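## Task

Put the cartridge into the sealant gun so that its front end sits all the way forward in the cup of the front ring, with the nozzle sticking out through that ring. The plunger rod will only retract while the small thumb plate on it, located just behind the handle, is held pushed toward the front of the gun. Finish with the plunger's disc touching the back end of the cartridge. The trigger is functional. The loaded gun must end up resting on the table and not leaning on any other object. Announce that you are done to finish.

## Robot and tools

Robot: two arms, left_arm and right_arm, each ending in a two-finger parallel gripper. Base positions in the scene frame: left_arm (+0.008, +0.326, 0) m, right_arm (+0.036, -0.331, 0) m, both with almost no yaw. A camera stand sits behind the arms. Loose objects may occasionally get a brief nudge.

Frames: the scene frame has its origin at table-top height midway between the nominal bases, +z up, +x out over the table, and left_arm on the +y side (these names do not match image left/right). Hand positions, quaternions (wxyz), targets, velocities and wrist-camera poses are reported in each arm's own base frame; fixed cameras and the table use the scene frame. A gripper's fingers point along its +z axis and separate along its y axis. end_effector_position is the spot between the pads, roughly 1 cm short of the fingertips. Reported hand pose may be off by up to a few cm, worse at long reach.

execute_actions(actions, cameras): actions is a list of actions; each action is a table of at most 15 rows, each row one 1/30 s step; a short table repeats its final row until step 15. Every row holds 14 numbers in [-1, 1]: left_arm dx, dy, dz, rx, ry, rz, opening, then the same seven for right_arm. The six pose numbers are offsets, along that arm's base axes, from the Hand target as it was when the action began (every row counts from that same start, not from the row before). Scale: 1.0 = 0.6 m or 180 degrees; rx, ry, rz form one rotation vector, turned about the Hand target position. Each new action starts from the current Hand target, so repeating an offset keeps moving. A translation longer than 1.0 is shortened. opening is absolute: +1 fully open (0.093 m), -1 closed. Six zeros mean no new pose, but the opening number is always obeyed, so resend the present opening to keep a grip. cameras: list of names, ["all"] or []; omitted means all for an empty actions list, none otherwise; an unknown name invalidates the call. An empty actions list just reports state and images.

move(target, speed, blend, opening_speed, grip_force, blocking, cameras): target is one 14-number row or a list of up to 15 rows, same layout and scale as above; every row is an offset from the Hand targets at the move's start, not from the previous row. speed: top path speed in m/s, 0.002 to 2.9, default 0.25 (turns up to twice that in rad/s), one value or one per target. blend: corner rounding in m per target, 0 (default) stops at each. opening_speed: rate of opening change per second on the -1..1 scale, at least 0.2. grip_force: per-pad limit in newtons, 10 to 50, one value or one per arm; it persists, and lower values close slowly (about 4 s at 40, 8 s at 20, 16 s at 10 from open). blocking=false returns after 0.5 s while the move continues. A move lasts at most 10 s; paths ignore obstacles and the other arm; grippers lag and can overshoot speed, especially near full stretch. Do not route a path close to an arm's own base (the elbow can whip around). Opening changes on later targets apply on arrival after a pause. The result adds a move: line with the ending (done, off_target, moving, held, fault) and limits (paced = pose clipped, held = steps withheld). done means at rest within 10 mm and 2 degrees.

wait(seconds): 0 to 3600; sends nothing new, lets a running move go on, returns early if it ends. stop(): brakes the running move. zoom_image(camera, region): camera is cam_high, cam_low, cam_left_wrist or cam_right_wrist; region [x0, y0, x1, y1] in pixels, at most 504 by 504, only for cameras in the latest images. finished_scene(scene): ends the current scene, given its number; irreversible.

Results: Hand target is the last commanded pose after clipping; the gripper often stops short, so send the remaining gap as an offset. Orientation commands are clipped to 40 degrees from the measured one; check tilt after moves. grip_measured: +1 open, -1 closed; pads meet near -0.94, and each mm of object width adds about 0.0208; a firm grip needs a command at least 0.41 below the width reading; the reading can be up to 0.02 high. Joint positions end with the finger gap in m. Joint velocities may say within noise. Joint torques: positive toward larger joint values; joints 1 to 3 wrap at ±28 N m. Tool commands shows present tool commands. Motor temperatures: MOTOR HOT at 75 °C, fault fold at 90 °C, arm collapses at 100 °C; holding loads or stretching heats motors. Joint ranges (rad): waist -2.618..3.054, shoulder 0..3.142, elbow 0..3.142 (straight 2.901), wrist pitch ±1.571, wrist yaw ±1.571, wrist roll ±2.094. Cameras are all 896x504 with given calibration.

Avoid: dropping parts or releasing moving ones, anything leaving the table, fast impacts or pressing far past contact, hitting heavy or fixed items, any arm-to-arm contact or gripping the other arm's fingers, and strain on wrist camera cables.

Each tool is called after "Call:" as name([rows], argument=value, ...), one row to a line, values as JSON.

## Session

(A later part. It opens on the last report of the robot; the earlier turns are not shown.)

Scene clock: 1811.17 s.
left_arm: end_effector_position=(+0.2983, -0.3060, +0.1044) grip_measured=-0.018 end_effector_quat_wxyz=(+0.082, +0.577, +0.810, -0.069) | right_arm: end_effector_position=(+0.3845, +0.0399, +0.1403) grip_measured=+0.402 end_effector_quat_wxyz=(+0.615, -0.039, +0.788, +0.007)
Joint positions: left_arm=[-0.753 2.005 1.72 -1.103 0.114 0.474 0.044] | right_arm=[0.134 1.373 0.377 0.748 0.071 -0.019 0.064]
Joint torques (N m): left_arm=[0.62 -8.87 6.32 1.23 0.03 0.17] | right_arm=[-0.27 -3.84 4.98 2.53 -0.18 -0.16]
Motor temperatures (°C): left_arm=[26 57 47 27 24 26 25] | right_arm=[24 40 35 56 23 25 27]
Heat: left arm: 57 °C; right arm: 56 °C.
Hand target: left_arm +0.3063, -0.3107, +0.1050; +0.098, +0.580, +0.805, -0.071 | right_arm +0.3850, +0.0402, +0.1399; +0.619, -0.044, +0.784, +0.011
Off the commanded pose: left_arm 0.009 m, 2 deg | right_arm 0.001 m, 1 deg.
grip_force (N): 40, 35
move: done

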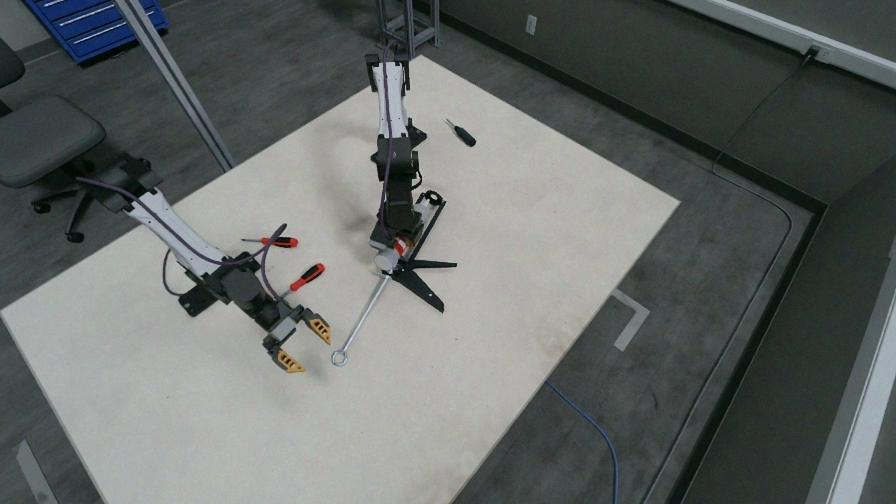

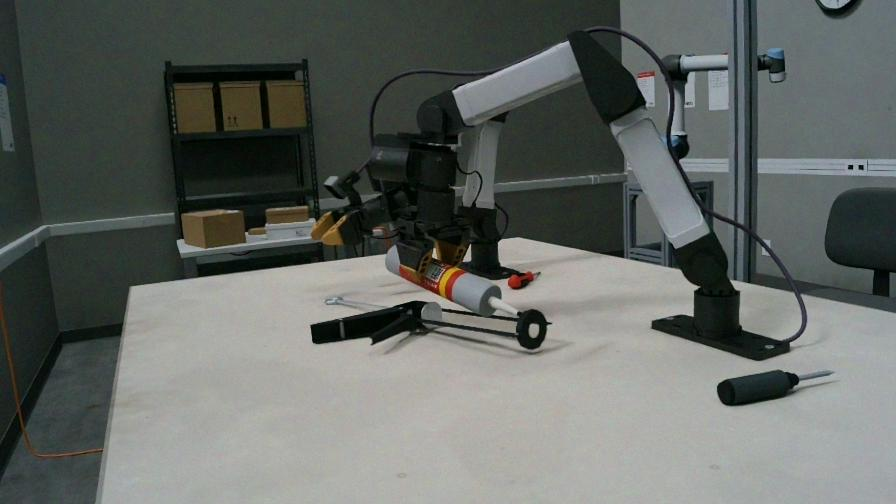

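Call:
move(target=[0.0075, 0.0025, -0.033, 0, 0, 0, -0.35, 0, 0, 0, 0, 0, 0, 0.4], speed=0.08, cameras=["cam_high","cam_low","cam_left_wrist"])

Call:
zoom_image(camera="cam_high", region=[405, 180, 455, 210])

Call:
zoom_image(camera="cam_low", region=[490, 290, 560, 354])

Scene clock: 1846.83 s.
left_arm: end_effector_position=(+0.3022, -0.3043, +0.0830) grip_measured=-0.018 end_effector_quat_wxyz=(+0.080, +0.577, +0.810, -0.068) | right_arm: end_effector_position=(+0.3845, +0.0399, +0.1403) grip_measured=+0.402 end_effector_quat_wxyz=(+0.615, -0.039, +0.788, +0.007)
Joint positions: left_arm=[-0.744 2.023 1.662 -1.032 0.114 0.485 0.044] | right_arm=[0.134 1.373 0.377 0.748 0.071 -0.019 0.064]
Joint torques (N m): left_arm=[0.76 -9.02 6.46 1.13 0.06 0.15] | right_arm=[-0.13 -3.82 5.03 2.6 -0.21 -0.15]
Motor temperatures (°C): left_arm=[26 55 43 27 24 26 25] | right_arm=[24 39 35 58 23 25 27]
Heat: left arm: 55 °C; right arm: 58 °C.
Hand target: left_arm +0.3108, -0.3092, +0.0853; +0.098, +0.580, +0.805, -0.071 | right_arm +0.3850, +0.0402, +0.1399; +0.619, -0.044, +0.784, +0.011
Off the commanded pose: left_arm 0.010 m, 2 deg | right_arm 0.001 m, 1 deg.
grip_force (N): 40, 35
move: done
cam_left_wrist: T_world_to_cam=[[-0.94097, -0.33829, -0.01128, 0.18723], [-0.33196, 0.91583, 0.22596, 0.39996], [-0.06611, 0.21637, -0.97407, 0.25108]] pos_world=[0.32555, -0.35728, 0.1563]

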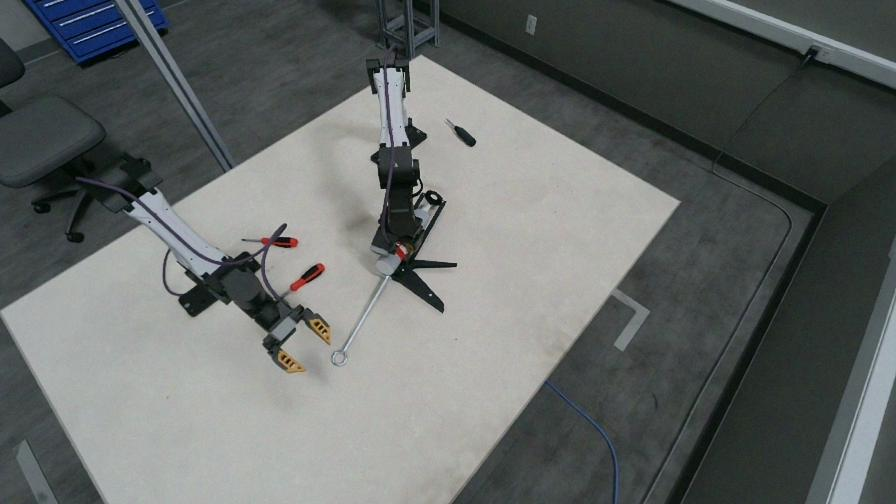

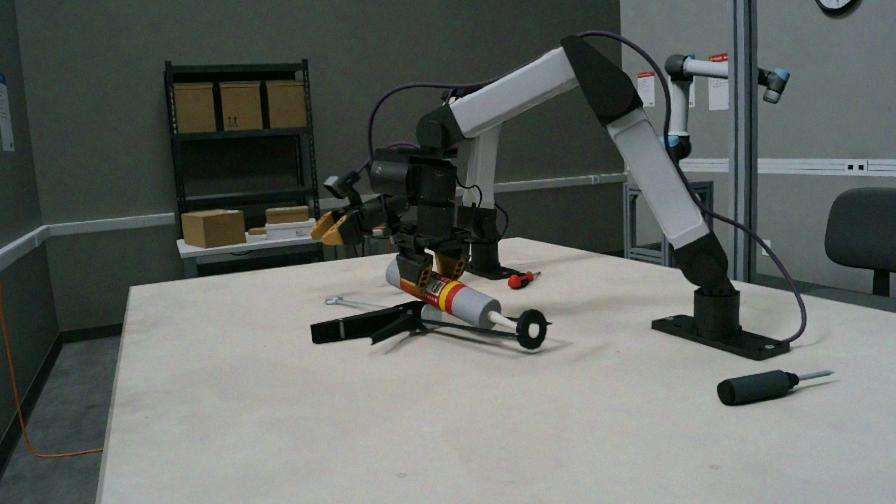

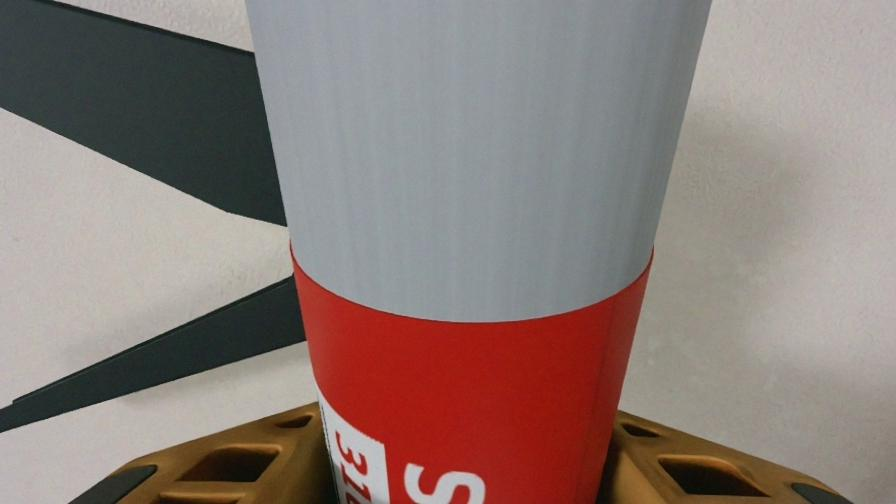

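Scaled by 10.080 from the camera's image (finer frame: 1280x720).

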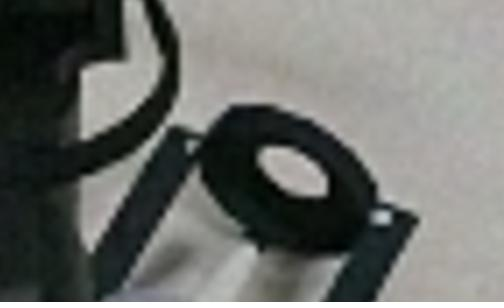

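Scaled by 7.200 from the camera's image (finer frame: 1280x720).

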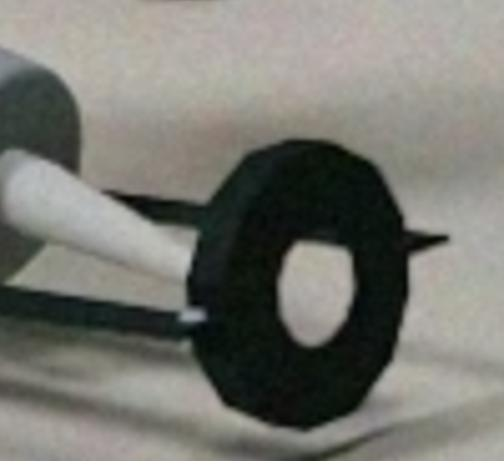

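Call:
zoom_image(camera="cam_low", region=[485, 300, 525, 340])

Call:
zoom_image(camera="cam_high", region=[415, 190, 445, 215])

Scaled by 12.600 from the camera's image (finer frame: 1280x720).

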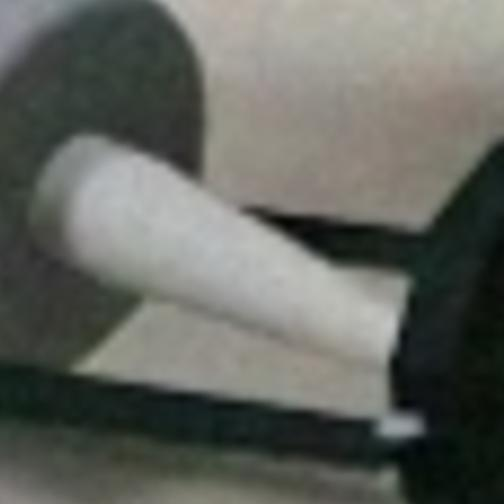

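Scaled by 16.800 from the camera's image (finer frame: 1280x720).

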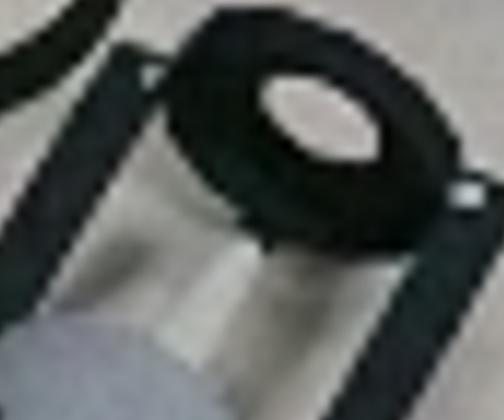

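Call:
move(target=[0, 0, 0.018, -0.01215, -0.00397, 0, -0.35, 0, 0, 0, 0, 0, 0, 0.4], speed=0.08, cameras=["cam_high","cam_low"])

Call:
zoom_image(camera="cam_low", region=[485, 300, 525, 340])

Call:
zoom_image(camera="cam_high", region=[415, 190, 445, 215])

Scene clock: 1942.20 s.
left_arm: end_effector_position=(+0.3037, -0.3029, +0.0800) grip_measured=-0.018 end_effector_quat_wxyz=(+0.081, +0.576, +0.810, -0.072) | right_arm: end_effector_position=(+0.3845, +0.0399, +0.1403) grip_measured=+0.402 end_effector_quat_wxyz=(+0.615, -0.039, +0.788, +0.007)
Joint positions: left_arm=[-0.736 2.023 1.649 -1.017 0.124 0.488 0.044] | right_arm=[0.134 1.373 0.377 0.748 0.071 -0.019 0.064]
Joint torques (N m): left_arm=[0.8 -11.85 6.11 1.15 0.2 0.15] | right_arm=[-0.29 -3.82 5 2.55 -0.22 -0.16]
Motor temperatures (°C): left_arm=[26 56 43 28 24 26 25] | right_arm=[24 36 35 61 23 25 26]
Heat: left arm: 56 °C; right arm: 61 °C.
Hand target: left_arm +0.3107, -0.3093, +0.0961; +0.114, +0.579, +0.803, -0.082 | right_arm +0.3850, +0.0402, +0.1399; +0.619, -0.044, +0.784, +0.011
Off the commanded pose: left_arm 0.019 m, 4 deg | right_arm 0.001 m, 1 deg.
grip_force (N): 40, 35
move: off_target (left_arm)

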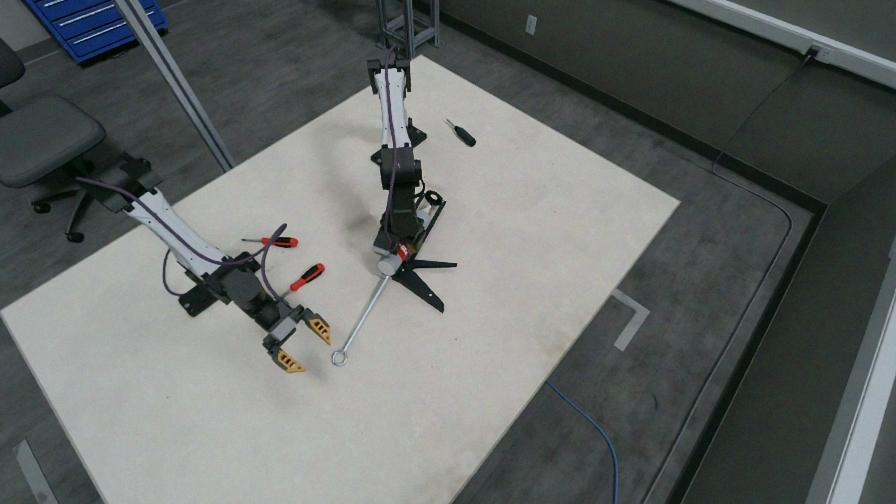

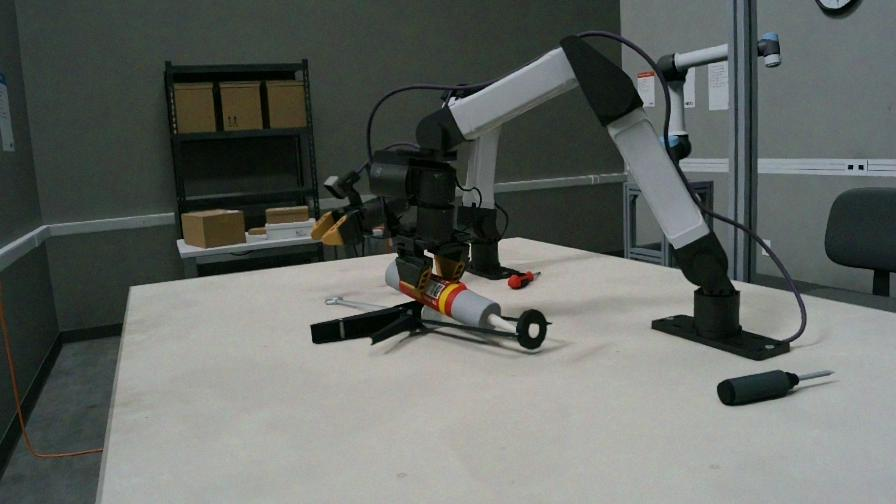

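Scaled by 12.600 from the camera's image (finer frame: 1280x720).

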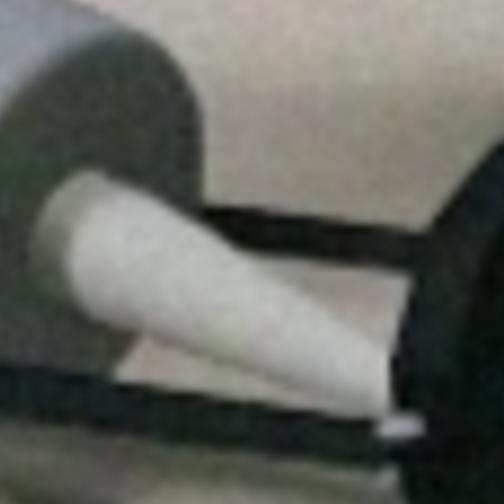

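Scaled by 16.800 from the camera's image (finer frame: 1280x720).

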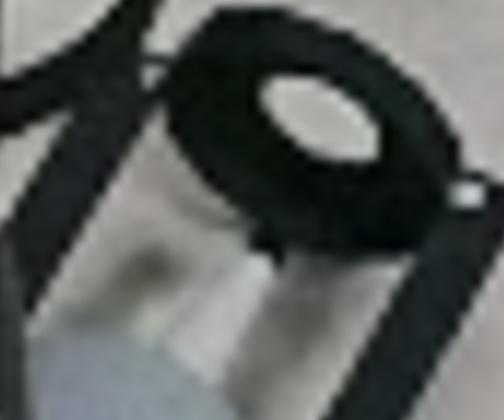

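Call:
move([
  [0.006, -0.019, 0.03, -0.014, -0.0045, 0, -0.35, 0, 0, 0, 0, 0, 0, 0.4],
  [0.002, -0.006, -0.008, -0.011, -0.0036, 0, -0.35, 0, 0, 0, 0, 0, 0, 0.4],
], speed=0.08, cameras=["cam_high","cam_low"])

Call:
zoom_image(camera="cam_low", region=[485, 300, 525, 340])

Call:
zoom_image(camera="cam_high", region=[415, 190, 445, 215])

Scene clock: 1952.90 s.
left_arm: end_effector_position=(+0.3069, -0.3094, +0.0790) grip_measured=-0.018 end_effector_quat_wxyz=(+0.101, +0.574, +0.808, -0.089) | right_arm: end_effector_position=(+0.3845, +0.0399, +0.1403) grip_measured=+0.402 end_effector_quat_wxyz=(+0.615, -0.039, +0.788, +0.007)
Joint positions: left_arm=[-0.73 2.012 1.618 -0.954 0.154 0.488 0.044] | right_arm=[0.134 1.373 0.377 0.748 0.071 -0.019 0.064]
Joint torques (N m): left_arm=[0.35 -11.84 5 1.34 0.1 0.12] | right_arm=[-0.28 -3.74 5.03 2.59 -0.2 -0.16]
Motor temperatures (°C): left_arm=[26 58 43 28 24 26 25] | right_arm=[24 36 35 61 23 25 26]
Heat: left arm: 58 °C; right arm: 61 °C.
Hand target: left_arm +0.3120, -0.3128, +0.0913; +0.128, +0.577, +0.801, -0.093 | right_arm +0.3850, +0.0402, +0.1399; +0.619, -0.044, +0.784, +0.011
Off the commanded pose: left_arm 0.014 m, 3 deg | right_arm 0.001 m, 1 deg.
grip_force (N): 40, 35
move: off_target (left_arm)

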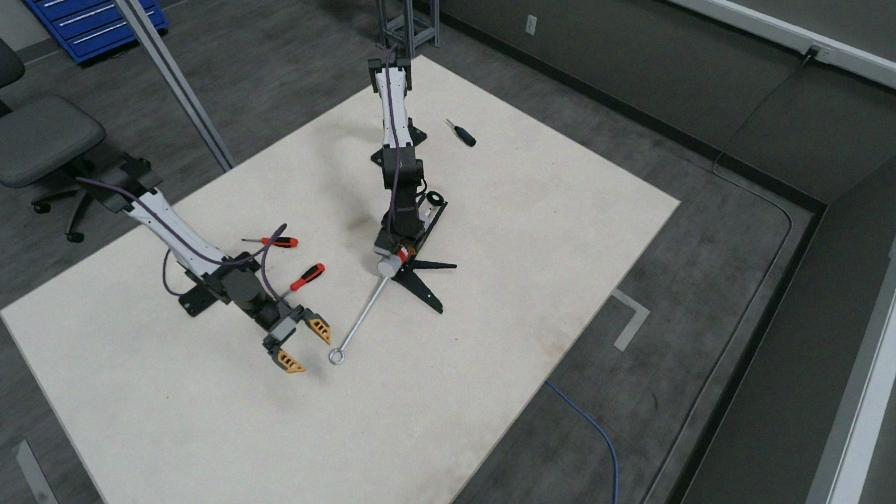

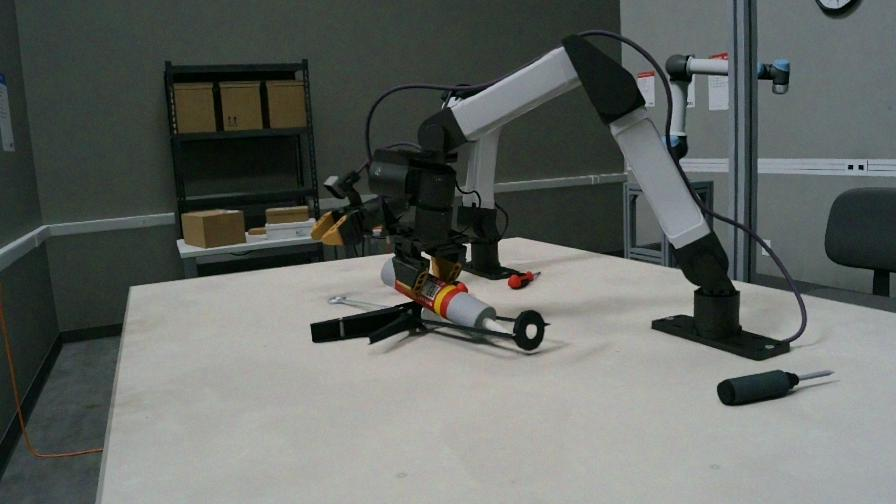

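Scaled by 12.600 from the camera's image (finer frame: 1280x720).

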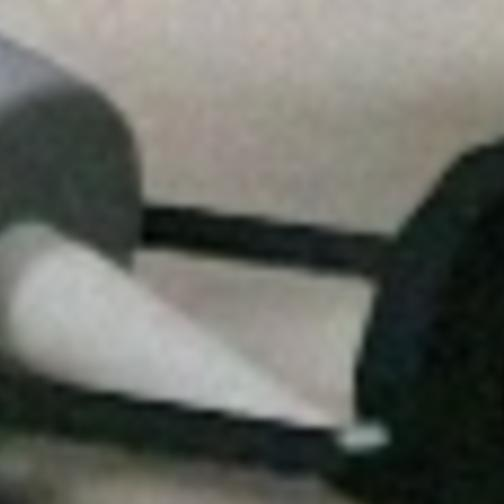

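Scaled by 16.800 from the camera's image (finer frame: 1280x720).

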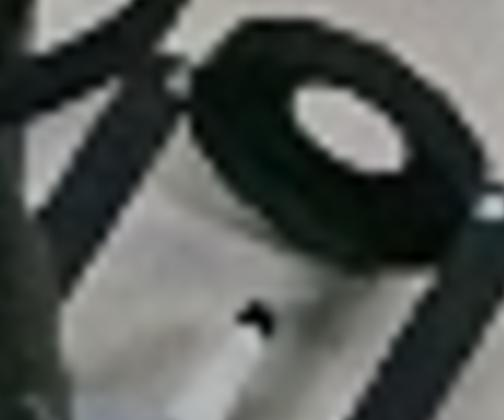

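Call:
wait(seconds=0.5, cameras=["all"])

Call:
zoom_image(camera="cam_low", region=[300, 220, 560, 366])

Call:
zoom_image(camera="cam_high", region=[320, 180, 480, 370])

Scene clock: 1972.93 s.
left_arm: end_effector_position=(+0.3069, -0.3094, +0.0790) grip_measured=-0.018 end_effector_quat_wxyz=(+0.101, +0.574, +0.808, -0.089) | right_arm: end_effector_position=(+0.3845, +0.0399, +0.1403) grip_measured=+0.402 end_effector_quat_wxyz=(+0.615, -0.039, +0.788, +0.007)
Joint positions: left_arm=[-0.73 2.012 1.618 -0.954 0.154 0.488 0.044] | right_arm=[0.134 1.373 0.377 0.748 0.071 -0.019 0.064]
Joint torques (N m): left_arm=[0.46 -11.77 5.04 1.3 0.08 0.14] | right_arm=[-0.25 -3.88 5.03 2.55 -0.22 -0.13]
Motor temperatures (°C): left_arm=[26 62 42 28 24 26 25] | right_arm=[24 36 35 61 23 25 26]
Heat: left arm: 62 °C; right arm: 61 °C.
Hand target: left_arm +0.3120, -0.3128, +0.0913; +0.128, +0.577, +0.801, -0.093 | right_arm +0.3850, +0.0402, +0.1399; +0.619, -0.044, +0.784, +0.011
Tool commands: left_gripper/opening=-0.35 right_gripper/opening=+0.4
Off the commanded pose: left_arm 0.014 m, 3 deg | right_arm 0.001 m, 1 deg.
grip_force (N): 40, 35
wait: 0.50 s; at rest from the start
cam_left_wrist: T_world_to_cam=[[-0.94015, -0.34075, 0.00101, 0.18788], [-0.33565, 0.92659, 0.1696, 0.41607], [-0.05873, 0.15911, -0.98551, 0.22945]] pos_world=[0.32977, -0.35802, 0.15538]
cam_right_wrist: T_world_to_cam=[[0.09819, -0.99465, 0.03213, -0.00184], [-0.61343, -0.08592, -0.78506, 0.38953], [0.78362, 0.05738, -0.61858, -0.13127]] pos_world=[0.342, 0.03917, 0.22466]

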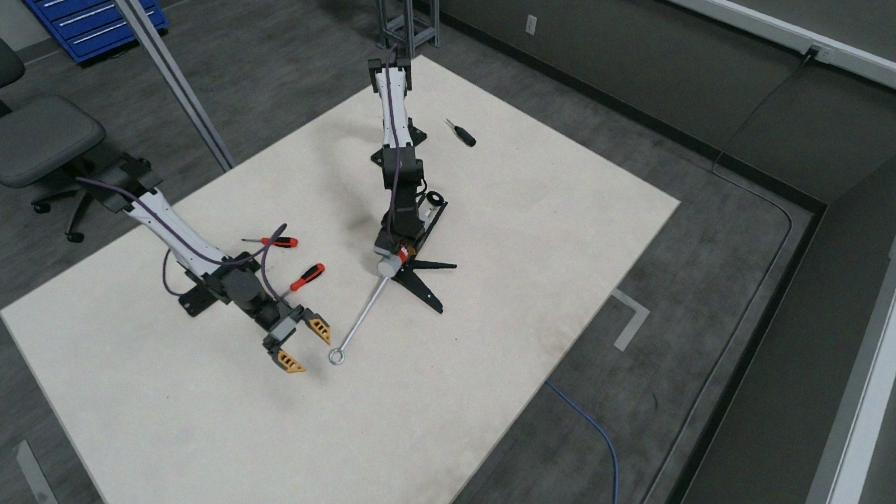

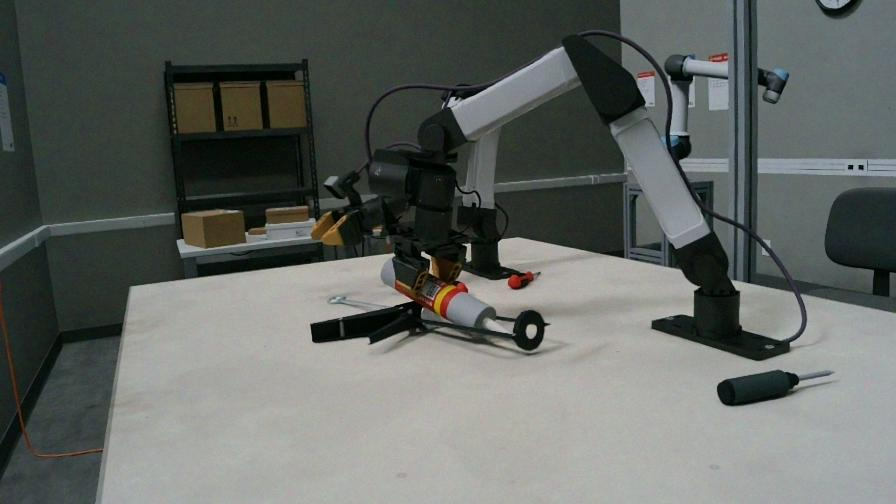

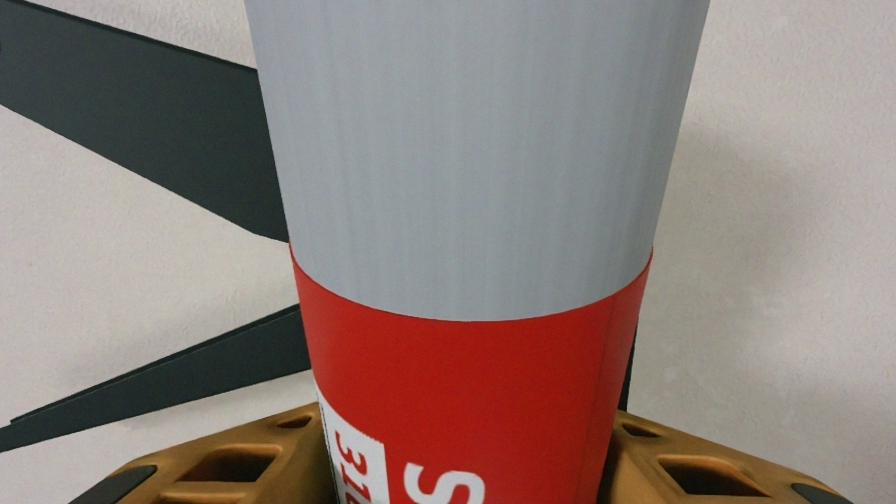

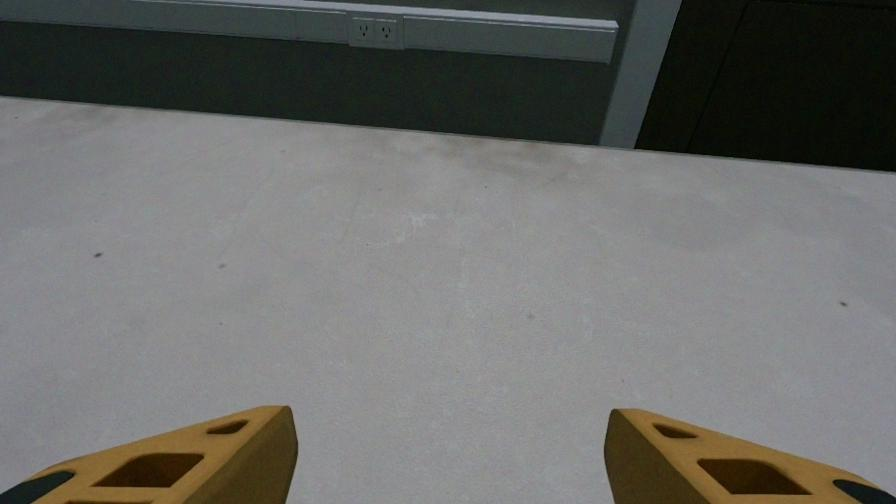

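Scaled by 1.938 from the camera's image (finer frame: 1280x720).

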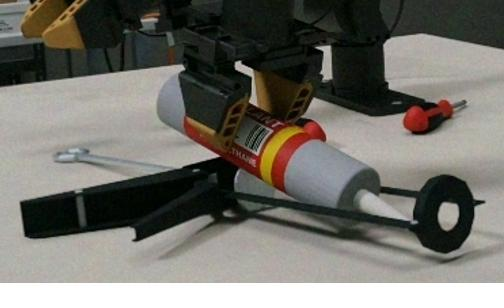

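Scaled by 2.653 from the camera's image (finer frame: 1280x720).

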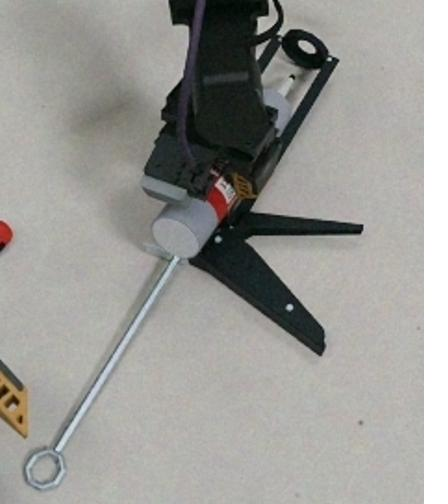

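Call:
zoom_image(camera="cam_low", region=[500, 305, 560, 360])

Call:
zoom_image(camera="cam_low", region=[310, 280, 370, 320])

Call:
zoom_image(camera="cam_high", region=[320, 335, 360, 370])

Call:
zoom_image(camera="cam_high", region=[415, 180, 465, 215])

Scaled by 8.400 from the camera's image (finer frame: 1280x720).

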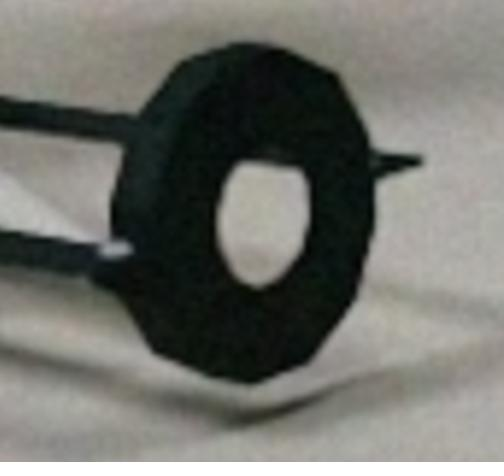

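Scaled by 8.400 from the camera's image (finer frame: 1280x720).

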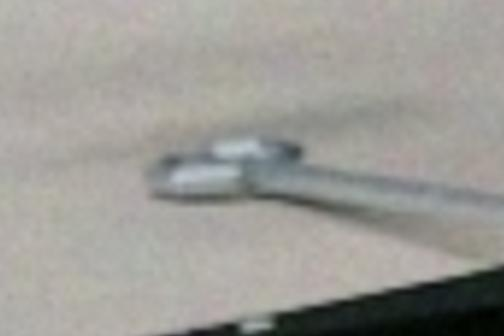

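Scaled by 12.600 from the camera's image (finer frame: 1280x720).

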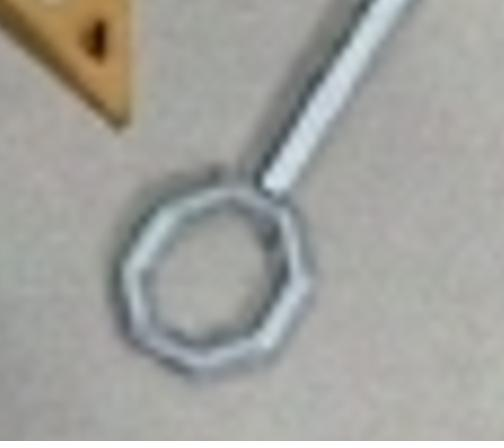

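Scaled by 10.080 from the camera's image (finer frame: 1280x720).

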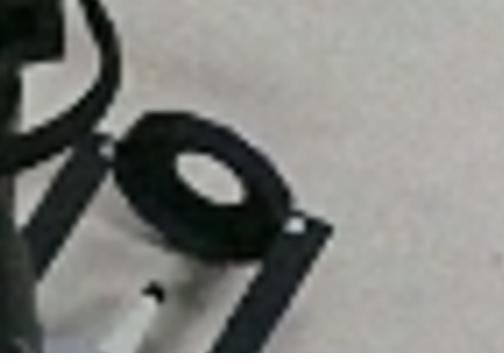

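Call:
zoom_image(camera="cam_high", region=[405, 190, 455, 240])

Call:
zoom_image(camera="cam_low", region=[450, 290, 520, 350])

Scaled by 10.080 from the camera's image (finer frame: 1280x720).

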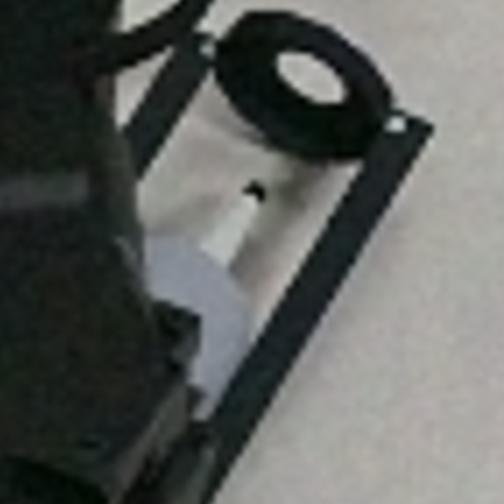

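Scaled by 7.200 from the camera's image (finer frame: 1280x720).

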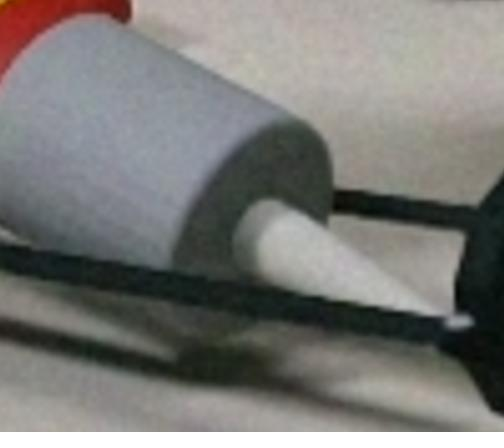

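Call:
move(target=[-0.0162, 0.0055, 0.035, 0, 0, -0.0215, -0.35, 0, 0, 0, 0, 0, 0, 0.4], speed=0.08, cameras=["cam_high","cam_low"])

Call:
zoom_image(camera="cam_low", region=[475, 290, 555, 360])

Call:
zoom_image(camera="cam_high", region=[405, 180, 455, 230])

Scene clock: 2061.67 s.
left_arm: end_effector_position=(+0.3019, -0.3054, +0.0795) grip_measured=-0.018 end_effector_quat_wxyz=(+0.091, +0.598, +0.792, -0.086) | right_arm: end_effector_position=(+0.3845, +0.0399, +0.1403) grip_measured=+0.402 end_effector_quat_wxyz=(+0.615, -0.039, +0.788, +0.007)
Joint positions: left_arm=[-0.73 2.008 1.618 -0.983 0.156 0.548 0.044] | right_arm=[0.134 1.373 0.377 0.748 0.071 -0.019 0.064]
Joint torques (N m): left_arm=[0.25 -14.24 7.13 0.72 0.22 0.16] | right_arm=[-0.47 -3.86 5.07 2.54 -0.19 -0.16]
Motor temperatures (°C): left_arm=[26 68 40 29 24 26 26] | right_arm=[24 34 35 63 23 25 26]
Heat: left arm: 68 °C; right arm: 63 °C.
Hand target: left_arm +0.3023, -0.3094, +0.1122; +0.125, +0.604, +0.781, -0.097 | right_arm +0.3850, +0.0402, +0.1399; +0.619, -0.044, +0.784, +0.011
Off the commanded pose: left_arm 0.033 m, 4 deg | right_arm 0.001 m, 1 deg.
grip_force (N): 40, 35
move: off_target (left_arm)

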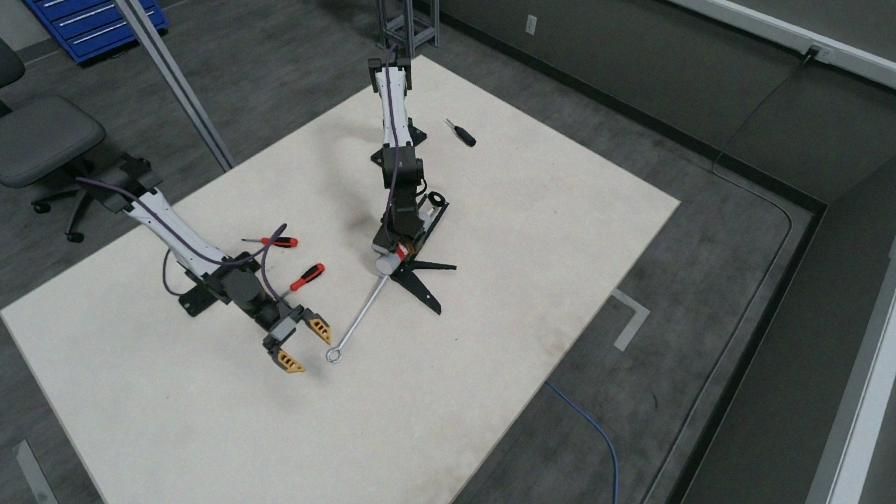

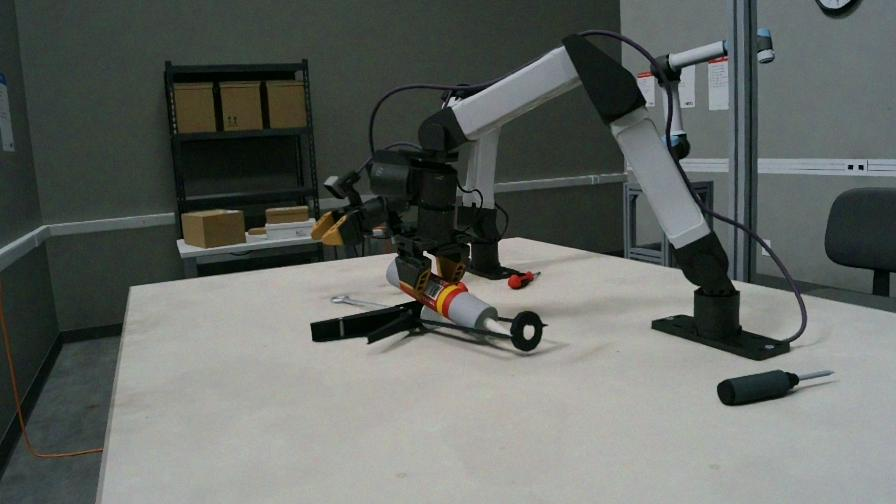

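Scaled by 6.300 from the camera's image (finer frame: 1280x720).

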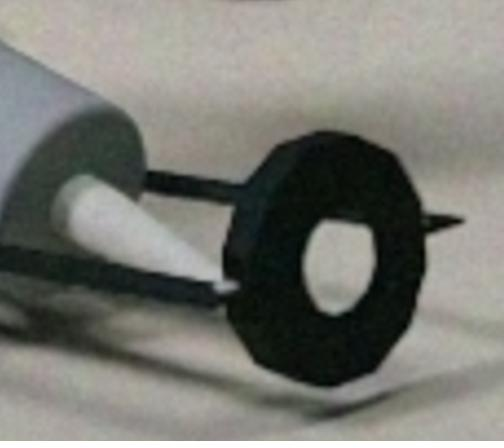

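Scaled by 10.080 from the camera's image (finer frame: 1280x720).

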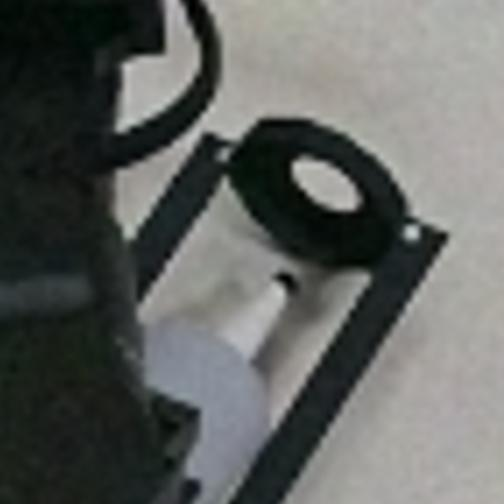

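Call:
move(target=[0, 0, 0.05, 0, 0, 0, -0.35, 0, 0, 0, 0, 0, 0, 0.4], speed=0.1, cameras=["cam_high","cam_low"])

Call:
zoom_image(camera="cam_low", region=[475, 290, 555, 360])

Call:
zoom_image(camera="cam_high", region=[405, 180, 455, 230])

Scene clock: 2086.13 s.
left_arm: end_effector_position=(+0.2957, -0.3005, +0.1015) grip_measured=-0.018 end_effector_quat_wxyz=(+0.072, +0.598, +0.793, -0.086) | right_arm: end_effector_position=(+0.3845, +0.0399, +0.1403) grip_measured=+0.402 end_effector_quat_wxyz=(+0.615, -0.039, +0.788, +0.007)
Joint positions: left_arm=[-0.73 2.003 1.705 -1.113 0.159 0.55 0.044] | right_arm=[0.134 1.373 0.377 0.748 0.071 -0.019 0.064]
Joint torques (N m): left_arm=[0.16 -14.23 9.17 0.74 0.25 0.15] | right_arm=[-0.31 -3.81 5.04 2.56 -0.19 -0.15]
Motor temperatures (°C): left_arm=[26 77 41 28 24 26 26] | right_arm=[24 33 35 63 23 25 26]
Heat: left arm: 77 °C; right arm: 63 °C. Fold the left arm in close to its base, or ease its load, before you think long.
Hand target: left_arm +0.3023, -0.3095, +0.1422; +0.125, +0.604, +0.781, -0.097 | right_arm +0.3850, +0.0402, +0.1399; +0.619, -0.044, +0.784, +0.011
Off the commanded pose: left_arm 0.042 m, 6 deg | right_arm 0.001 m, 1 deg.
MOTOR HOT: joint 2 (shoulder) of the left arm reports 77 °C; the controller's stop level is 90 °C. To cool a motor, set the load down, stop pushing, or move to a pose that needs little force.
grip_force (N): 40, 35
move: off_target (left_arm)

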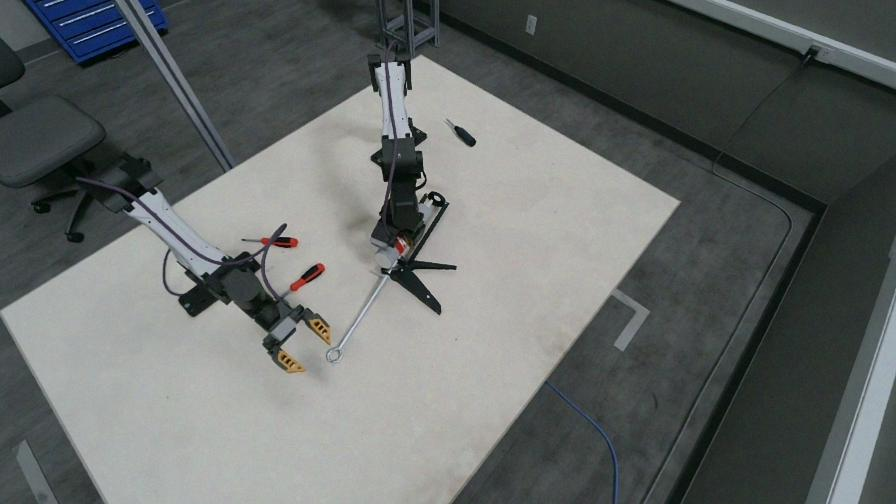

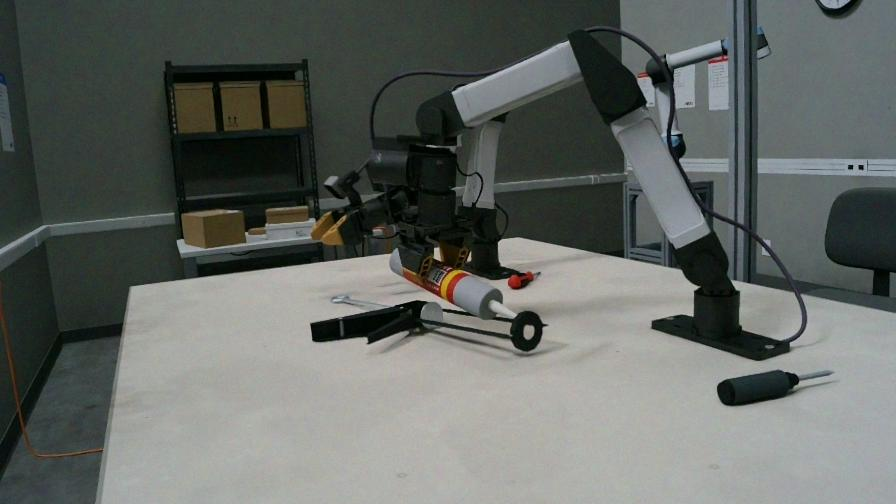

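Scaled by 6.300 from the camera's image (finer frame: 1280x720).

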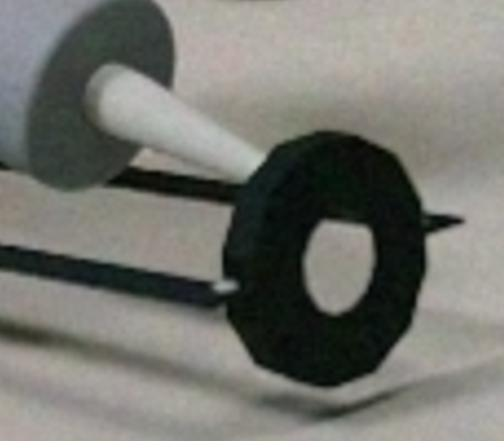

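Scaled by 10.080 from the camera's image (finer frame: 1280x720).

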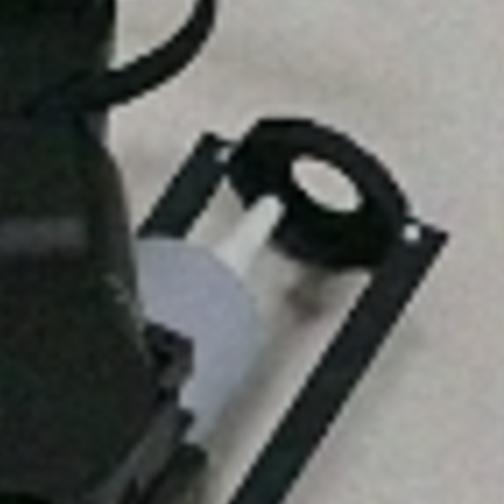

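Call:
move(target=[-0.004, 0.003, -0.075, 0, 0, 0, -0.35, 0, 0, 0, 0, 0, 0, 0.4], speed=0.15)

Scene clock: 2091.07 s.
left_arm: end_effector_position=(+0.2925, -0.2993, +0.0767) grip_measured=-0.018 end_effector_quat_wxyz=(+0.081, +0.601, +0.790, -0.090) | right_arm: end_effector_position=(+0.3845, +0.0399, +0.1403) grip_measured=+0.402 end_effector_quat_wxyz=(+0.615, -0.039, +0.788, +0.007)
Joint positions: left_arm=[-0.73 1.985 1.577 -0.985 0.166 0.555 0.044] | right_arm=[0.134 1.373 0.377 0.748 0.071 -0.019 0.064]
Joint torques (N m): left_arm=[0.08 -12.74 5.35 1.33 0.15 0.12] | right_arm=[-0.23 -3.84 5 2.53 -0.23 -0.16]
Motor temperatures (°C): left_arm=[26 78 42 28 24 26 26] | right_arm=[24 33 35 63 23 25 26]
Heat: left arm: 78 °C; right arm: 63 °C. Fold the left arm in close to its base, or ease its load, before you think long.
Hand target: left_arm +0.2999, -0.3076, +0.0972; +0.125, +0.604, +0.781, -0.097 | right_arm +0.3850, +0.0402, +0.1399; +0.619, -0.044, +0.784, +0.011
Off the commanded pose: left_arm 0.023 m, 5 deg | right_arm 0.001 m, 1 deg.
MOTOR HOT: still on. Joint 2 (shoulder) of the left arm reports 78 °C.
grip_force (N): 40, 35
move: off_target (left_arm)

Call:
move(target=[0, 0, -0.03, 0, 0, 0, -0.35, 0, 0, 0, 0, 0, 0, 0.4], speed=0.1, cameras=["cam_high","cam_low"])

Call:
zoom_image(camera="cam_low", region=[475, 290, 555, 360])

Call:
zoom_image(camera="cam_high", region=[405, 180, 455, 230])

Scene clock: 2105.57 s.
left_arm: end_effector_position=(+0.2959, -0.3048, +0.0743) grip_measured=-0.018 end_effector_quat_wxyz=(+0.105, +0.601, +0.786, -0.097) | right_arm: end_effector_position=(+0.3845, +0.0399, +0.1403) grip_measured=+0.402 end_effector_quat_wxyz=(+0.615, -0.039, +0.788, +0.007)
Joint positions: left_arm=[-0.73 1.968 1.532 -0.907 0.177 0.555 0.044] | right_arm=[0.134 1.373 0.377 0.748 0.071 -0.019 0.064]
Joint torques (N m): left_arm=[0.08 -10.37 4.71 1.36 0.07 0.13] | right_arm=[-0.32 -3.9 4.94 2.54 -0.18 -0.14]
Motor temperatures (°C): left_arm=[26 77 42 28 24 26 26] | right_arm=[24 33 35 64 23 25 26]
Heat: left arm: 77 °C; right arm: 64 °C. Fold the left arm in close to its base, or ease its load, before you think long.
Hand target: left_arm +0.2999, -0.3076, +0.0792; +0.125, +0.604, +0.781, -0.097 | right_arm +0.3850, +0.0402, +0.1399; +0.619, -0.044, +0.784, +0.011
Off the commanded pose: left_arm 0.007 m, 2 deg | right_arm 0.001 m, 1 deg.
MOTOR HOT: still on. Joint 2 (shoulder) of the left arm reports 77 °C.
grip_force (N): 40, 35
move: done

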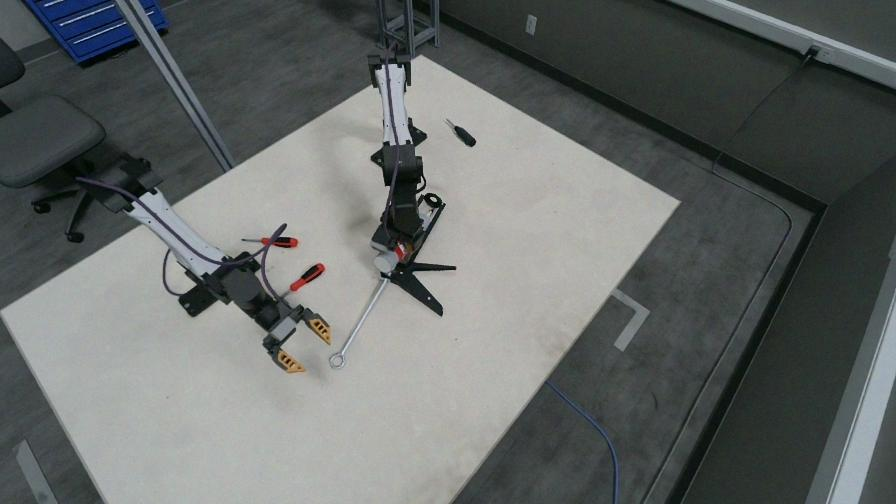

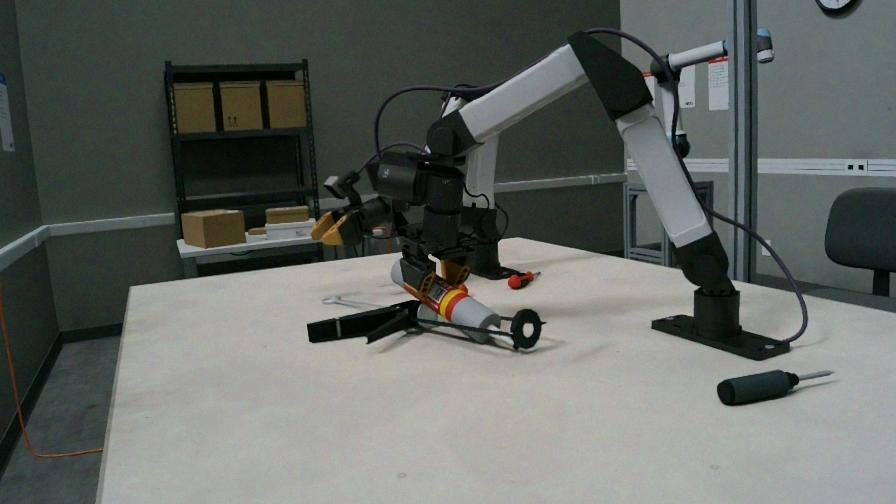

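Scaled by 6.300 from the camera's image (finer frame: 1280x720).

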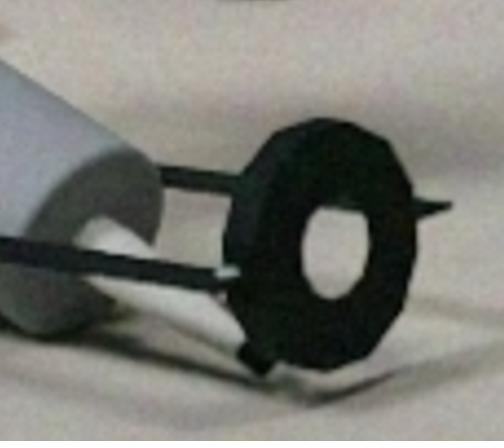

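Scaled by 10.080 from the camera's image (finer frame: 1280x720).

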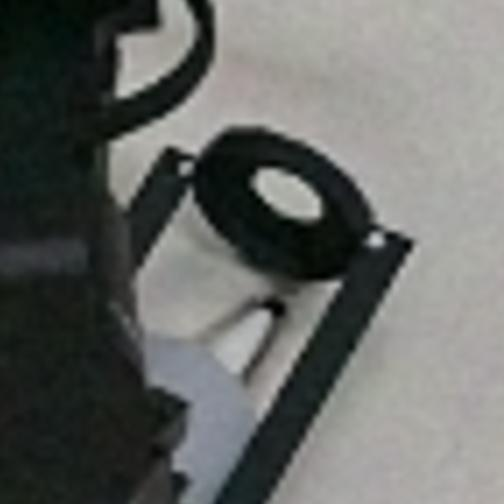

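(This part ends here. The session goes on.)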